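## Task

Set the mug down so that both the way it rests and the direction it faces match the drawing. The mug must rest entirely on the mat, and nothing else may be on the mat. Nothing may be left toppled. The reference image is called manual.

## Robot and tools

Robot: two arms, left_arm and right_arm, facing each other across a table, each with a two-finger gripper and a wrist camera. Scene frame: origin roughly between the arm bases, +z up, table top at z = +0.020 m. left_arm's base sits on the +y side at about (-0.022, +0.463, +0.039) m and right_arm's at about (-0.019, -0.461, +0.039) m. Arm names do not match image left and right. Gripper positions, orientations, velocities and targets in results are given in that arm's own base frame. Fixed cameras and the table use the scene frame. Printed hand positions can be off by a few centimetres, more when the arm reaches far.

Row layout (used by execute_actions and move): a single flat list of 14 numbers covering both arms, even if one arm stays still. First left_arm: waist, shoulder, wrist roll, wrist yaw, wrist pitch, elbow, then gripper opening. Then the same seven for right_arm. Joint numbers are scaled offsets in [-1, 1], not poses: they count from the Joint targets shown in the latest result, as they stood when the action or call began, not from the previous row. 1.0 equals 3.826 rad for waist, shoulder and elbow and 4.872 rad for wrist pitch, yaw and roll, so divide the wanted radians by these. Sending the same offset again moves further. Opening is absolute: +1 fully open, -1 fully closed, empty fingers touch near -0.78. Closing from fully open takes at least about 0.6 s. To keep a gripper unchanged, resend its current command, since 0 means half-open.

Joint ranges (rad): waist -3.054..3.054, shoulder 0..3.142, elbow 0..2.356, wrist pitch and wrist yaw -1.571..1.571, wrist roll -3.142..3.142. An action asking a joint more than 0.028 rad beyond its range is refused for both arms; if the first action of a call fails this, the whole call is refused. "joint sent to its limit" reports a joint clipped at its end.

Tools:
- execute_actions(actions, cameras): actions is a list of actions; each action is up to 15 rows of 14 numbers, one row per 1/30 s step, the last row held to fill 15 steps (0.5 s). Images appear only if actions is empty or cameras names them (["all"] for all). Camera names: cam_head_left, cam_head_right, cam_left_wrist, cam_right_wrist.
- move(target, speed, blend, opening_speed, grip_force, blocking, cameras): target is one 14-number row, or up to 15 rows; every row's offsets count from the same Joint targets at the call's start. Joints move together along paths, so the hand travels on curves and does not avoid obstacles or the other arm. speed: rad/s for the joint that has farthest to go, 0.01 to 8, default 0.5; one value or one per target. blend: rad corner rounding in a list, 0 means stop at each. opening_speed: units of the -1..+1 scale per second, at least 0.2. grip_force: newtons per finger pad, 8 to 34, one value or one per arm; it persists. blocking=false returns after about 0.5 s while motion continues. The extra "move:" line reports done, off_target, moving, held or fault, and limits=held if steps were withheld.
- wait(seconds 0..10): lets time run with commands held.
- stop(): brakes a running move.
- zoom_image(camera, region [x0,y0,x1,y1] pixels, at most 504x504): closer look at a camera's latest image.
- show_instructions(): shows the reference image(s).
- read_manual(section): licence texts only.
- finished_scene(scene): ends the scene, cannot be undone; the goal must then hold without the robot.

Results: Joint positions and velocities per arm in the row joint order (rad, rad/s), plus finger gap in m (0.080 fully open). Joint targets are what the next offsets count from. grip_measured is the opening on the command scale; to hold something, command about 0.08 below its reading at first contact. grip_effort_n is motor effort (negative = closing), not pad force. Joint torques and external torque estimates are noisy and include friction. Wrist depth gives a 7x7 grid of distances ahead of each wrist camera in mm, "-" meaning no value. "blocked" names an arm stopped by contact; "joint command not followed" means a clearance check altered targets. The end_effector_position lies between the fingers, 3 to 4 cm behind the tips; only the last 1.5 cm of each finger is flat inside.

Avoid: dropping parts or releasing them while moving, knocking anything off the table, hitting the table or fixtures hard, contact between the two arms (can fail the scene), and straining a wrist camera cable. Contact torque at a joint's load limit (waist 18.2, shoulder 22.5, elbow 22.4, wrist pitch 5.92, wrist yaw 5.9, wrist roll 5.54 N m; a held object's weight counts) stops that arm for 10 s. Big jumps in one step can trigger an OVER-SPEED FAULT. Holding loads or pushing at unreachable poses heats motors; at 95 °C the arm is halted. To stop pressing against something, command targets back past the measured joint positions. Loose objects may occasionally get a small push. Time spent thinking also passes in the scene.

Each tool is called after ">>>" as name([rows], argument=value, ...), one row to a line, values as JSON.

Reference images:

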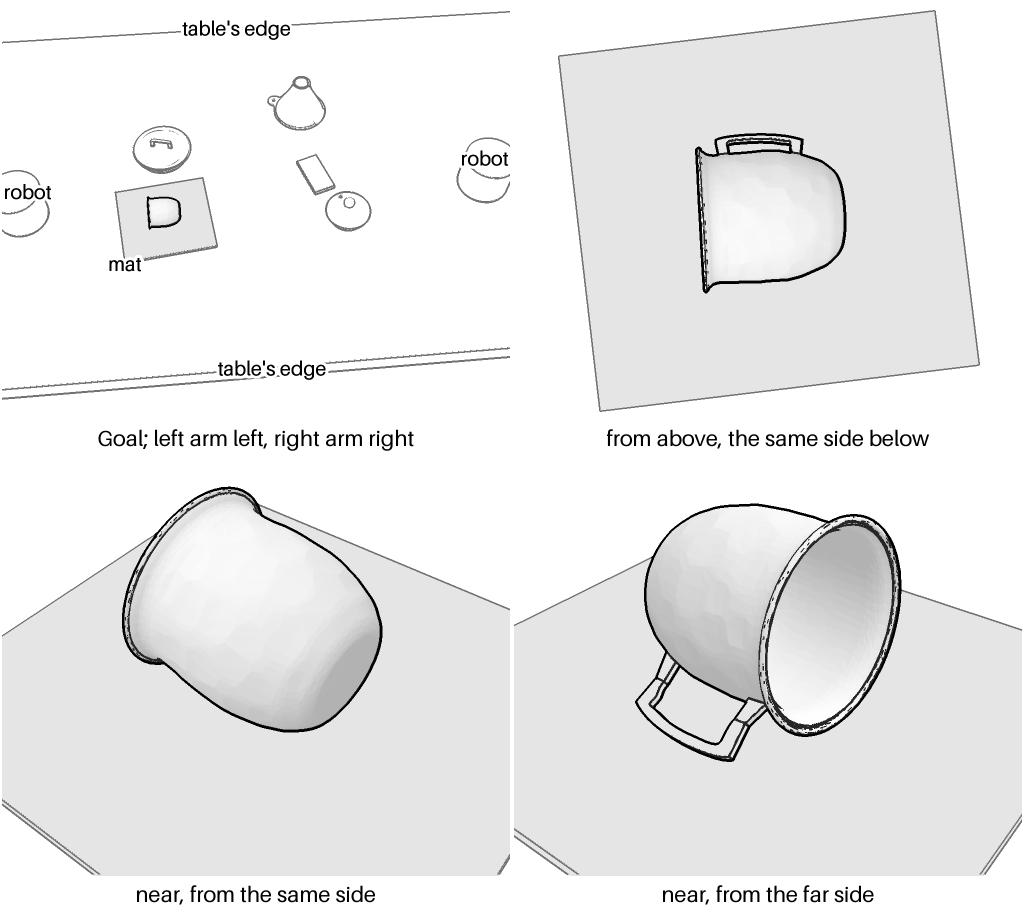

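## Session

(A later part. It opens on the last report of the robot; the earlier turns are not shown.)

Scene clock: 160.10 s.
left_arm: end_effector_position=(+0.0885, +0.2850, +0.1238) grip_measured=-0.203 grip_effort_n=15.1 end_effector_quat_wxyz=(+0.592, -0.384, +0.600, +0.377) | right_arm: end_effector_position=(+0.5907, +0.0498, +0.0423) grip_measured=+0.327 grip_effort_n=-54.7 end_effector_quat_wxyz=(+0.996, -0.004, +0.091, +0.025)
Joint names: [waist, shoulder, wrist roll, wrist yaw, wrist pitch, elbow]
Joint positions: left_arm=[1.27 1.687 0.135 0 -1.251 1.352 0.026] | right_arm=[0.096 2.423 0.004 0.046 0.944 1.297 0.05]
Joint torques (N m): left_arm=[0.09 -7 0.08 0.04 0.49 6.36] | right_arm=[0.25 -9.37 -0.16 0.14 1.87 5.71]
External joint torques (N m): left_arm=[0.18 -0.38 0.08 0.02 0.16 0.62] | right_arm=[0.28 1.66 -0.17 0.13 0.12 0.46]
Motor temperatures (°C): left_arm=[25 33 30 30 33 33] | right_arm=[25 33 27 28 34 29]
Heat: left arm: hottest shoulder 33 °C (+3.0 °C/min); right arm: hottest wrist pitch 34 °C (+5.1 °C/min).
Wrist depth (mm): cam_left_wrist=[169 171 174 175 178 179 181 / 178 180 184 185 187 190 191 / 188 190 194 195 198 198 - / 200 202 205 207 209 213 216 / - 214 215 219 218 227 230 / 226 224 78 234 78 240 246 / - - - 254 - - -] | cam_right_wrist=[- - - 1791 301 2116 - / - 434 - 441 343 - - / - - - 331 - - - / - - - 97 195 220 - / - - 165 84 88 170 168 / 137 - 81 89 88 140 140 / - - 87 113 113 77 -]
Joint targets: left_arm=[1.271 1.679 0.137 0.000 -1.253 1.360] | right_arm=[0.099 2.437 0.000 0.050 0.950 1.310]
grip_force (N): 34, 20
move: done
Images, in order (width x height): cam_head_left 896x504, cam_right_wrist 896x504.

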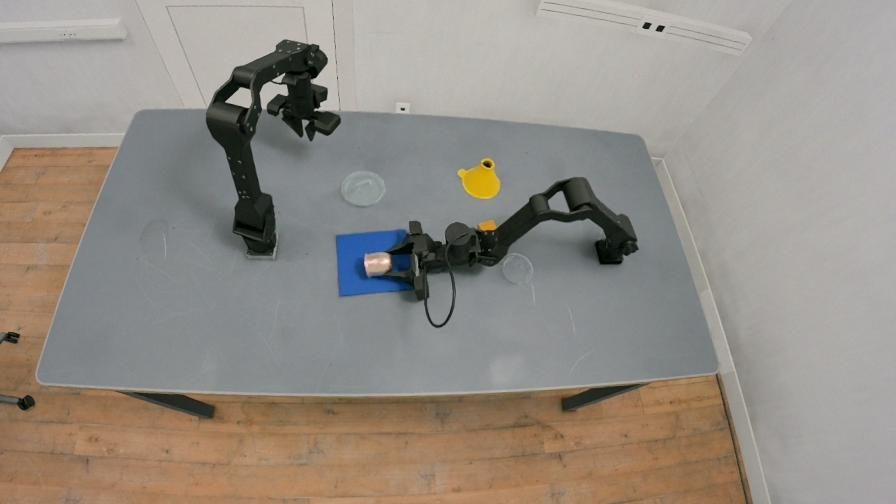

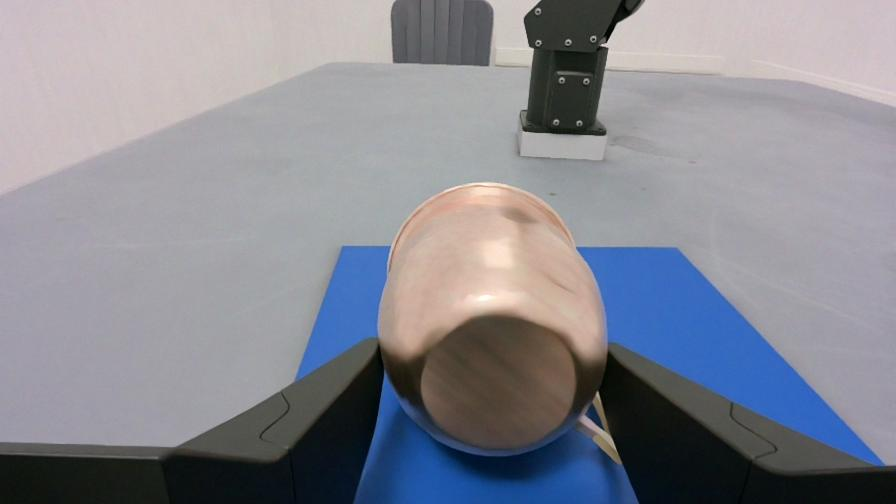

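>>> move([
  [0,0,0,0,0,0,-0.2,0,0.0055,0,0.006,0.004,0,0.25],
  [0,0,0,0,0,0,-0.2,0,0.0095,0,0.006,0.007,0,0.25],
], speed=[0.08,0.04], blend=[0.01,0], grip_force=[34,9], cameras=["cam_head_left","cam_right_wrist"])

>>> zoom_image(camera="cam_head_left", region=[310, 190, 470, 310])

Scene clock: 174.53 s.
left_arm: end_effector_position=(+0.0885, +0.2850, +0.1238) grip_measured=-0.203 grip_effort_n=14.7 end_effector_quat_wxyz=(+0.592, -0.384, +0.600, +0.377) | right_arm: end_effector_position=(+0.5910, +0.0464, +0.0338) grip_measured=+0.327 grip_effort_n=-32.3 end_effector_quat_wxyz=(+0.996, -0.006, +0.086, +0.011)
Joint names: [waist, shoulder, wrist roll, wrist yaw, wrist pitch, elbow]
Joint positions: left_arm=[1.27 1.687 0.135 0 -1.251 1.352 0.026] | right_arm=[0.097 2.455 0.003 0.075 0.981 1.301 0.05]
Joint torques (N m): left_arm=[0.09 -7 0.08 0.05 0.49 6.37] | right_arm=[0.05 -8.84 -0.13 0.18 1.62 5.11]
External joint torques (N m): left_arm=[0.12 -0.35 0.08 0.04 0.19 0.65] | right_arm=[0.03 2.1 -0.13 0.17 -0.1 0.04]
Heat: left arm: hottest shoulder 35 °C (+4.0 °C/min); right arm: hottest shoulder 35 °C (+6.0 °C/min).
Wrist depth (mm): cam_left_wrist=[169 171 174 176 177 179 181 / 178 180 183 184 186 190 190 / 188 190 193 195 197 200 203 / 200 202 204 207 207 213 216 / 212 214 216 219 219 226 233 / 226 228 78 235 78 238 248 / - - - 254 - - -] | cam_right_wrist=[1076 1778 - 1791 317 - - / - - - - 337 - 600 / - - - 125 127 307 331 / - - - 96 185 208 - / - - 156 82 87 161 - / - - 81 89 89 131 128 / - - 87 105 106 77 -]
Joint targets: left_arm=[1.271 1.679 0.137 0.000 -1.253 1.360] | right_arm=[0.099 2.473 0.000 0.079 0.984 1.310]
grip_force (N): 34, 9
move: done; blend cut to 0 rad at target 1
Images, in order (width x height): cam_head_left 896x504, cam_right_wrist 896x504.

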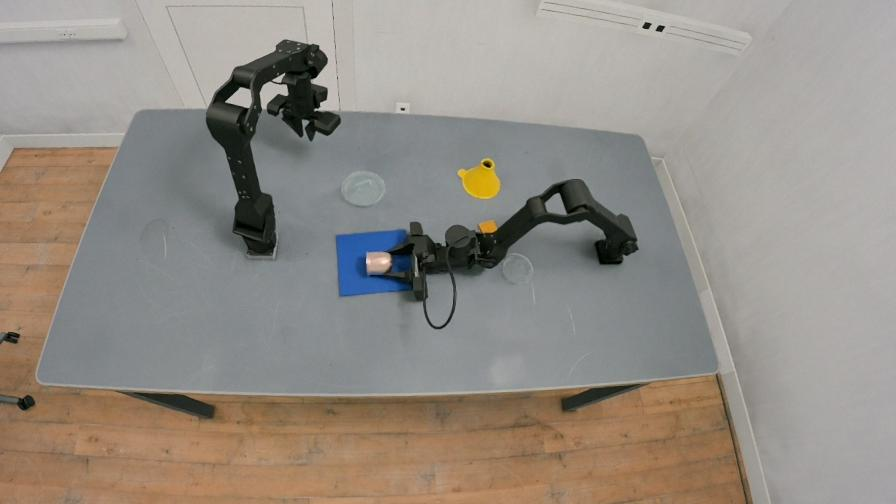

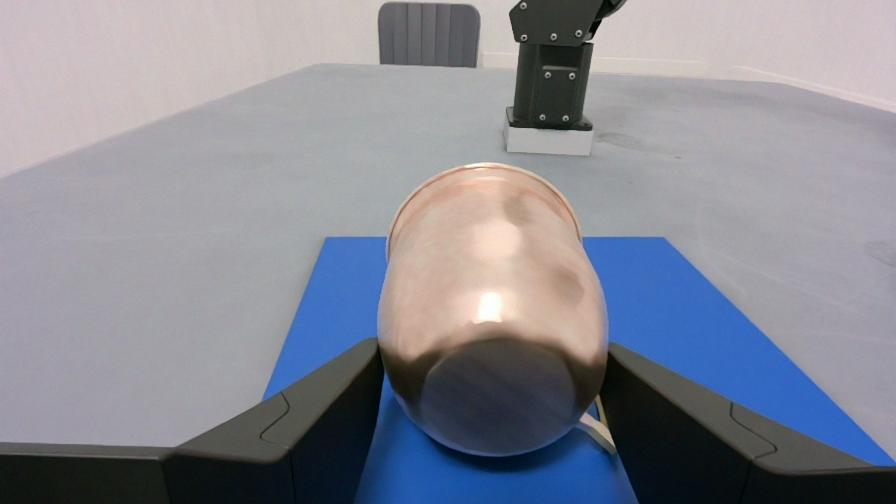

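Scaled by 3.150 from the camera's 896x504 image, which has a finer 1280x720 frame.

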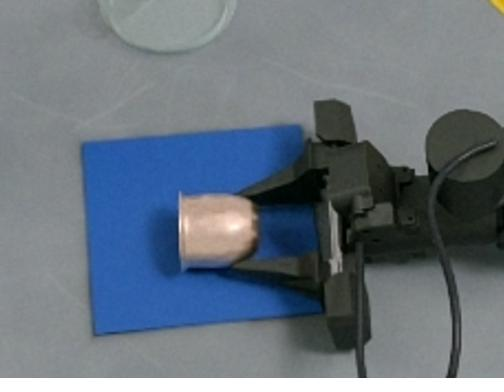

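>>> move(target=[0,0,0,0,0,0,-0.2,0,0.0045,0,0,0.0035,0,0.25], speed=0.04, cameras=["cam_head_right","cam_right_wrist"])

>>> zoom_image(camera="cam_head_right", region=[320, 190, 480, 310])

Scene clock: 179.60 s.
left_arm: end_effector_position=(+0.0885, +0.2850, +0.1238) grip_measured=-0.203 grip_effort_n=15.1 end_effector_quat_wxyz=(+0.592, -0.384, +0.600, +0.377) | right_arm: end_effector_position=(+0.5915, +0.0463, +0.0315) grip_measured=+0.327 grip_effort_n=-32.3 end_effector_quat_wxyz=(+0.997, -0.006, +0.081, +0.011)
Joint names: [waist, shoulder, wrist roll, wrist yaw, wrist pitch, elbow]
Joint positions: left_arm=[1.27 1.687 0.135 0 -1.251 1.352 0.026] | right_arm=[0.097 2.468 0.002 0.075 1.001 1.304 0.05]
Joint torques (N m): left_arm=[0.07 -6.99 0.09 0.05 0.48 6.38] | right_arm=[0.29 -8.59 -0.06 0.14 1.48 4.78]
External joint torques (N m): left_arm=[0.11 -0.3 0.08 0.03 0.15 0.59] | right_arm=[0.29 2.36 -0.06 0.13 -0.23 -0.22]
Heat: left arm: hottest shoulder 35 °C (+4.0 °C/min); right arm: hottest shoulder 35 °C (+6.0 °C/min).
Wrist depth (mm): cam_left_wrist=[170 171 174 175 178 180 181 / 178 179 184 185 187 190 191 / 188 189 193 195 198 200 202 / 199 203 203 207 209 212 217 / 212 213 215 219 220 229 231 / 227 226 72 234 78 239 248 / - - - 249 - - -] | cam_right_wrist=[- 1805 1636 1818 313 - - / 1121 1363 426 - 345 - - / - - 330 124 126 - - / - - - 96 132 194 - / - 155 153 82 85 160 - / - - 81 89 89 135 129 / - - 87 104 105 77 -]
Joint targets: left_arm=[1.271 1.679 0.137 0.000 -1.253 1.360] | right_arm=[0.099 2.490 0.000 0.079 1.001 1.309]
grip_force (N): 34, 9
move: done
Images, in order (width x height): cam_head_right 896x504, cam_right_wrist 896x504.

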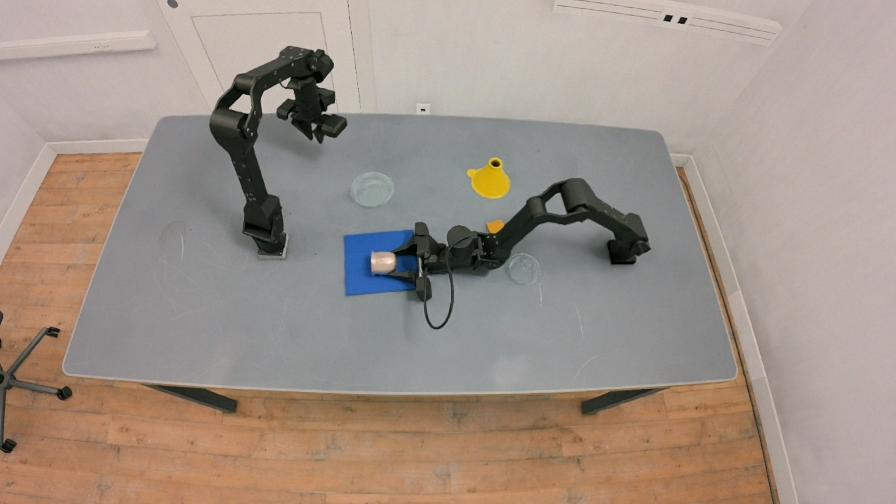

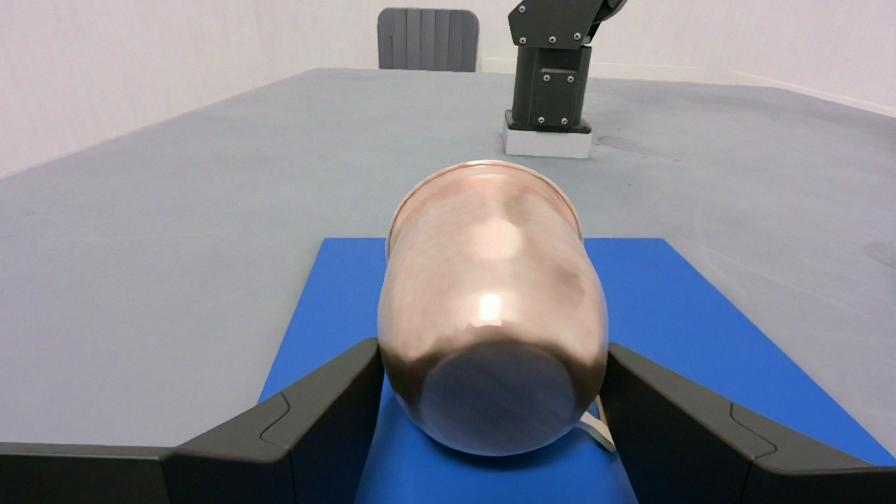

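Scaled by 3.150 from the camera's 896x504 image, which has a finer 1280x720 frame.

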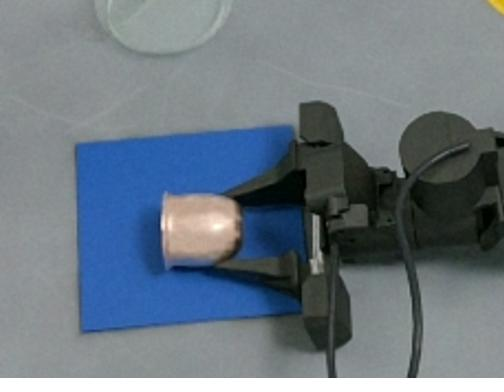

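>>> move(target=[0,0,0,0,0,0,-0.2,0,0.0065,0,0,0.005,0,0.25], speed=0.04, cameras=["cam_right_wrist"])

Scene clock: 183.23 s.
left_arm: end_effector_position=(+0.0885, +0.2850, +0.1238) grip_measured=-0.203 grip_effort_n=14.7 end_effector_quat_wxyz=(+0.592, -0.384, +0.600, +0.377) | right_arm: end_effector_position=(+0.5923, +0.0463, +0.0287) grip_measured=+0.327 grip_effort_n=-32.3 end_effector_quat_wxyz=(+0.997, -0.006, +0.074, +0.011)
Joint names: [waist, shoulder, wrist roll, wrist yaw, wrist pitch, elbow]
Joint positions: left_arm=[1.27 1.687 0.135 0 -1.251 1.352 0.026] | right_arm=[0.097 2.487 0 0.076 1.03 1.309 0.05]
Joint torques (N m): left_arm=[0.08 -7.01 0.09 0.04 0.48 6.35] | right_arm=[0.19 -7.79 -0.03 0.11 1.18 4.08]
External joint torques (N m): left_arm=[0.09 -0.3 0.09 0.03 0.16 0.55] | right_arm=[0.17 3.15 -0.03 0.11 -0.52 -0.84]
Heat: left arm: hottest shoulder 35 °C (+4.1 °C/min); right arm: hottest shoulder 35 °C (+6.1 °C/min).
Wrist depth (mm): cam_left_wrist=[169 171 174 175 177 179 181 / 178 180 184 185 186 188 191 / 189 190 193 195 198 200 202 / 200 203 204 208 210 214 215 / 211 214 216 218 220 226 230 / 226 - 78 234 78 240 246 / - - - 253 - - -] | cam_right_wrist=[- - 1995 1778 305 1979 - / - - - 480 342 779 - / - - 294 123 268 - 349 / - - 218 96 196 206 - / - - 153 82 85 160 - / - 132 81 89 89 134 129 / - - 87 103 103 77 -]
Joint targets: left_arm=[1.271 1.679 0.137 0.000 -1.253 1.360] | right_arm=[0.099 2.515 0.000 0.079 1.025 1.310]
grip_force (N): 34, 9
move: done
Images, in order (width x height): cam_right_wrist 896x504.

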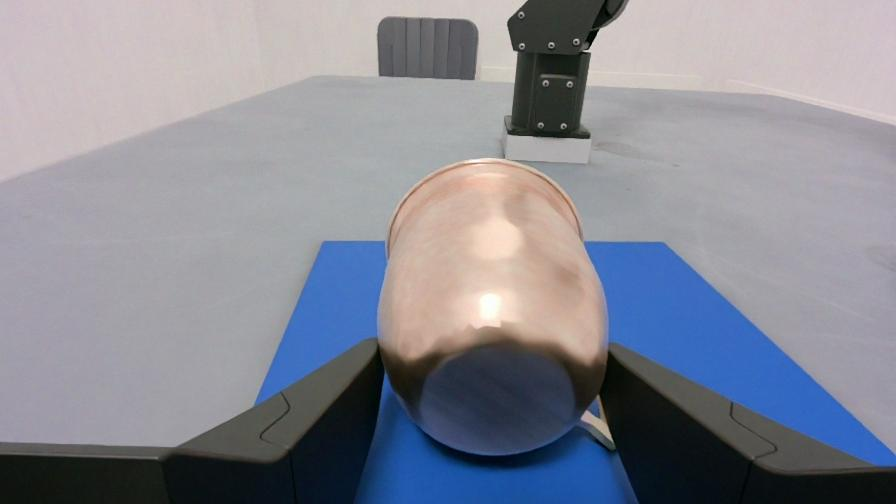

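>>> move([
  [0,0,0,0,0,0,-0.2,0,-0.004,0,0,-0.003,0,0.25],
  [0,0,0,0,0,0,-0.2,0,-0.004,0,0,-0.003,0,0.6],
], speed=0.05, opening_speed=0.2, cameras=["cam_head_right","cam_right_wrist"])

>>> zoom_image(camera="cam_head_right", region=[320, 190, 480, 310])

Scene clock: 191.90 s.
left_arm: end_effector_position=(+0.0885, +0.2850, +0.1238) grip_measured=-0.203 grip_effort_n=14.7 end_effector_quat_wxyz=(+0.592, -0.384, +0.600, +0.377) | right_arm: end_effector_position=(+0.5923, +0.0463, +0.0264) grip_measured=+0.596 grip_effort_n=18.4 end_effector_quat_wxyz=(+0.997, -0.007, +0.079, +0.010)
Joint names: [waist, shoulder, wrist roll, wrist yaw, wrist pitch, elbow]
Joint positions: left_arm=[1.27 1.687 0.135 0 -1.251 1.352 0.026] | right_arm=[0.097 2.487 0 0.077 1.017 1.311 0.062]
Joint torques (N m): left_arm=[0.08 -7 0.08 0.04 0.49 6.36] | right_arm=[0.19 -9.51 0 0.06 1.13 4.27]
External joint torques (N m): left_arm=[0.11 -0.4 0.08 0.04 0.17 0.64] | right_arm=[0.29 1.48 0 0.04 -0.58 -0.69]
Heat: left arm: hottest shoulder 35 °C (+5.0 °C/min); right arm: hottest shoulder 35 °C (+6.0 °C/min).
Wrist depth (mm): cam_left_wrist=[170 171 174 175 177 180 181 / 178 179 184 184 186 189 191 / 188 191 193 195 198 199 203 / 200 202 205 206 209 215 216 / 211 214 216 219 218 227 230 / 225 227 78 234 73 239 243 / - - - 250 - - -] | cam_right_wrist=[- - 2315 1778 312 - - / 1141 - - - 336 - - / 260 - - 109 119 303 - / - - 191 93 176 189 211 / - - 141 81 84 153 - / - - 83 88 89 91 124 / - - 83 99 102 87 -]
Joint targets: left_arm=[1.271 1.679 0.137 0.000 -1.253 1.360] | right_arm=[0.099 2.500 0.000 0.079 1.010 1.310]
grip_force (N): 34, 9
move: done
Images, in order (width x height): cam_head_right 896x504, cam_right_wrist 896x504.

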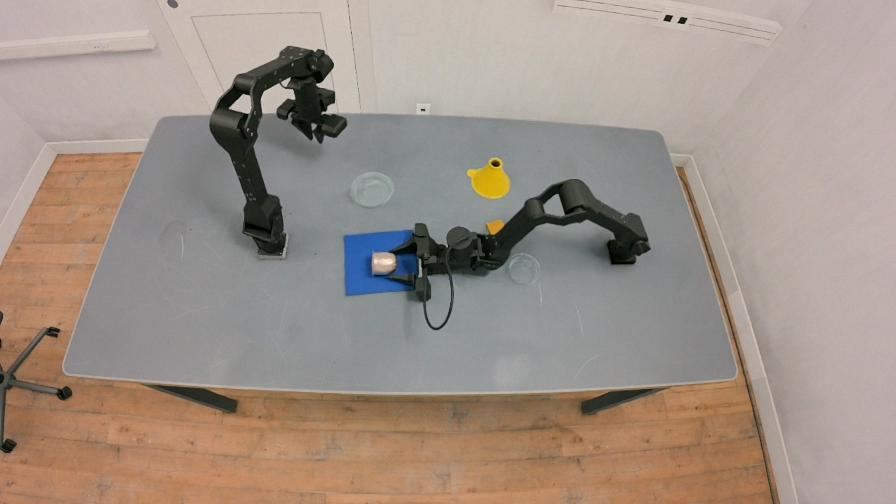

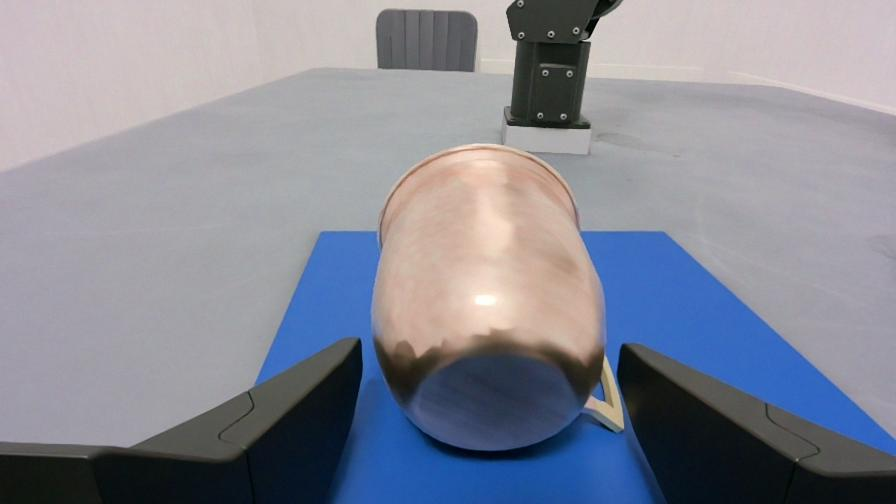

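Scaled by 3.150 from the camera's 896x504 image, which has a finer 1280x720 frame.

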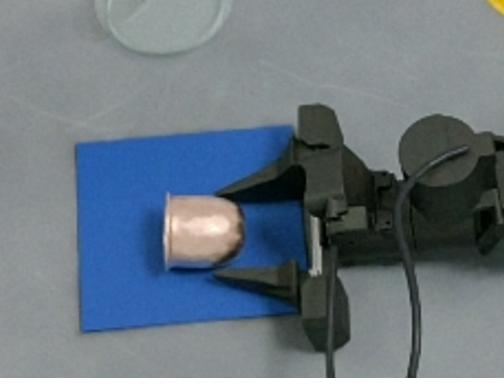

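>>> move([
  [0,0,0,0,0,0,-0.2,0,0,0,0,0,0,0.75],
  [0,0,0,0,0,0,-0.2,0.0068,-0.0579,0,0.0053,0.0452,-0.1154,0.75],
  [0,0,0,0,0,0,-0.2,0.0068,-0.13,0,0.0053,0.03,-0.1154,0.75],
], speed=[0.1,0.2,0.8], opening_speed=0.3, cameras=["cam_head_left","cam_head_right","cam_right_wrist"])

>>> zoom_image(camera="cam_head_right", region=[320, 190, 480, 310])

Scene clock: 208.17 s.
left_arm: end_effector_position=(+0.0885, +0.2850, +0.1238) grip_measured=-0.203 grip_effort_n=14.7 end_effector_quat_wxyz=(+0.592, -0.384, +0.600, +0.377) | right_arm: end_effector_position=(+0.5045, +0.0463, +0.1461) grip_measured=+0.747 grip_effort_n=17.9 end_effector_quat_wxyz=(+1.000, +0.001, -0.006, +0.010)
Joint names: [waist, shoulder, wrist roll, wrist yaw, wrist pitch, elbow]
Joint positions: left_arm=[1.27 1.687 0.135 0 -1.251 1.352 0.026] | right_arm=[0.121 2.014 0 0.101 1.157 0.868 0.069]
Joint torques (N m): left_arm=[0.09 -7.01 0.08 0.04 0.48 6.37] | right_arm=[0.46 -9.68 0 0.11 1.46 4.27]
External joint torques (N m): left_arm=[0.09 -0.31 0.08 0.04 0.18 0.63] | right_arm=[0.46 -1.41 0 0.11 -0.2 -0.75]
Heat: left arm: hottest shoulder 36 °C (+4.1 °C/min); right arm: hottest shoulder 37 °C (+6.1 °C/min).
Wrist depth (mm): cam_left_wrist=[169 171 174 175 177 180 181 / 178 181 183 184 187 190 191 / 188 190 193 193 198 200 203 / 199 202 203 208 210 212 215 / - 214 215 218 220 227 231 / 226 227 78 235 78 240 245 / - - - 254 - - -] | cam_right_wrist=[1239 1625 - 2153 405 2172 1496 / - - - 2294 425 - 347 / - - 2294 2012 439 2294 358 / - - - 537 472 - 1186 / - - - - 450 - - / - 81 88 240 314 86 - / - 62 84 208 264 86 -]
Joint targets: left_arm=[1.271 1.679 0.137 0.000 -1.253 1.360] | right_arm=[0.125 2.003 0.000 0.105 1.157 0.868]
grip_force (N): 34, 9
move: done
Images, in order (width x height): cam_head_left 896x504, cam_head_right 896x504, cam_right_wrist 896x504.

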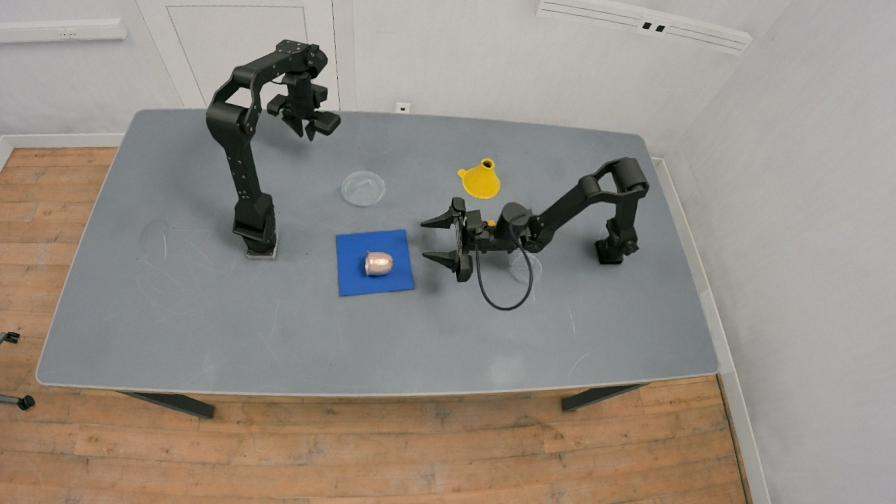

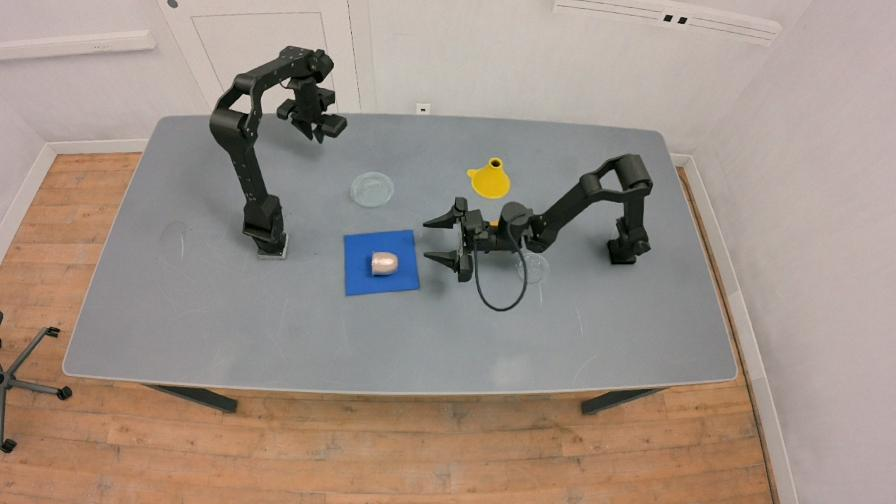

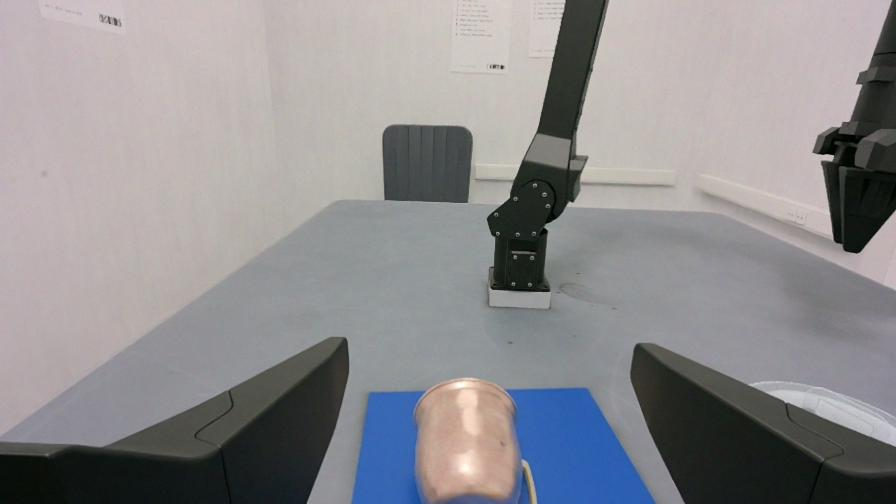

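Scaled by 3.150 from the camera's 896x504 image, which has a finer 1280x720 frame.

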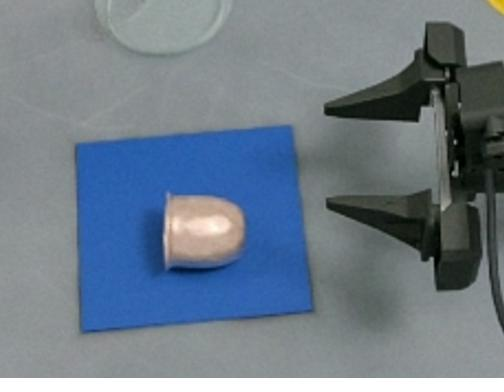

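>>> finished_scene(scene=2)

The scene is finished: the task was done.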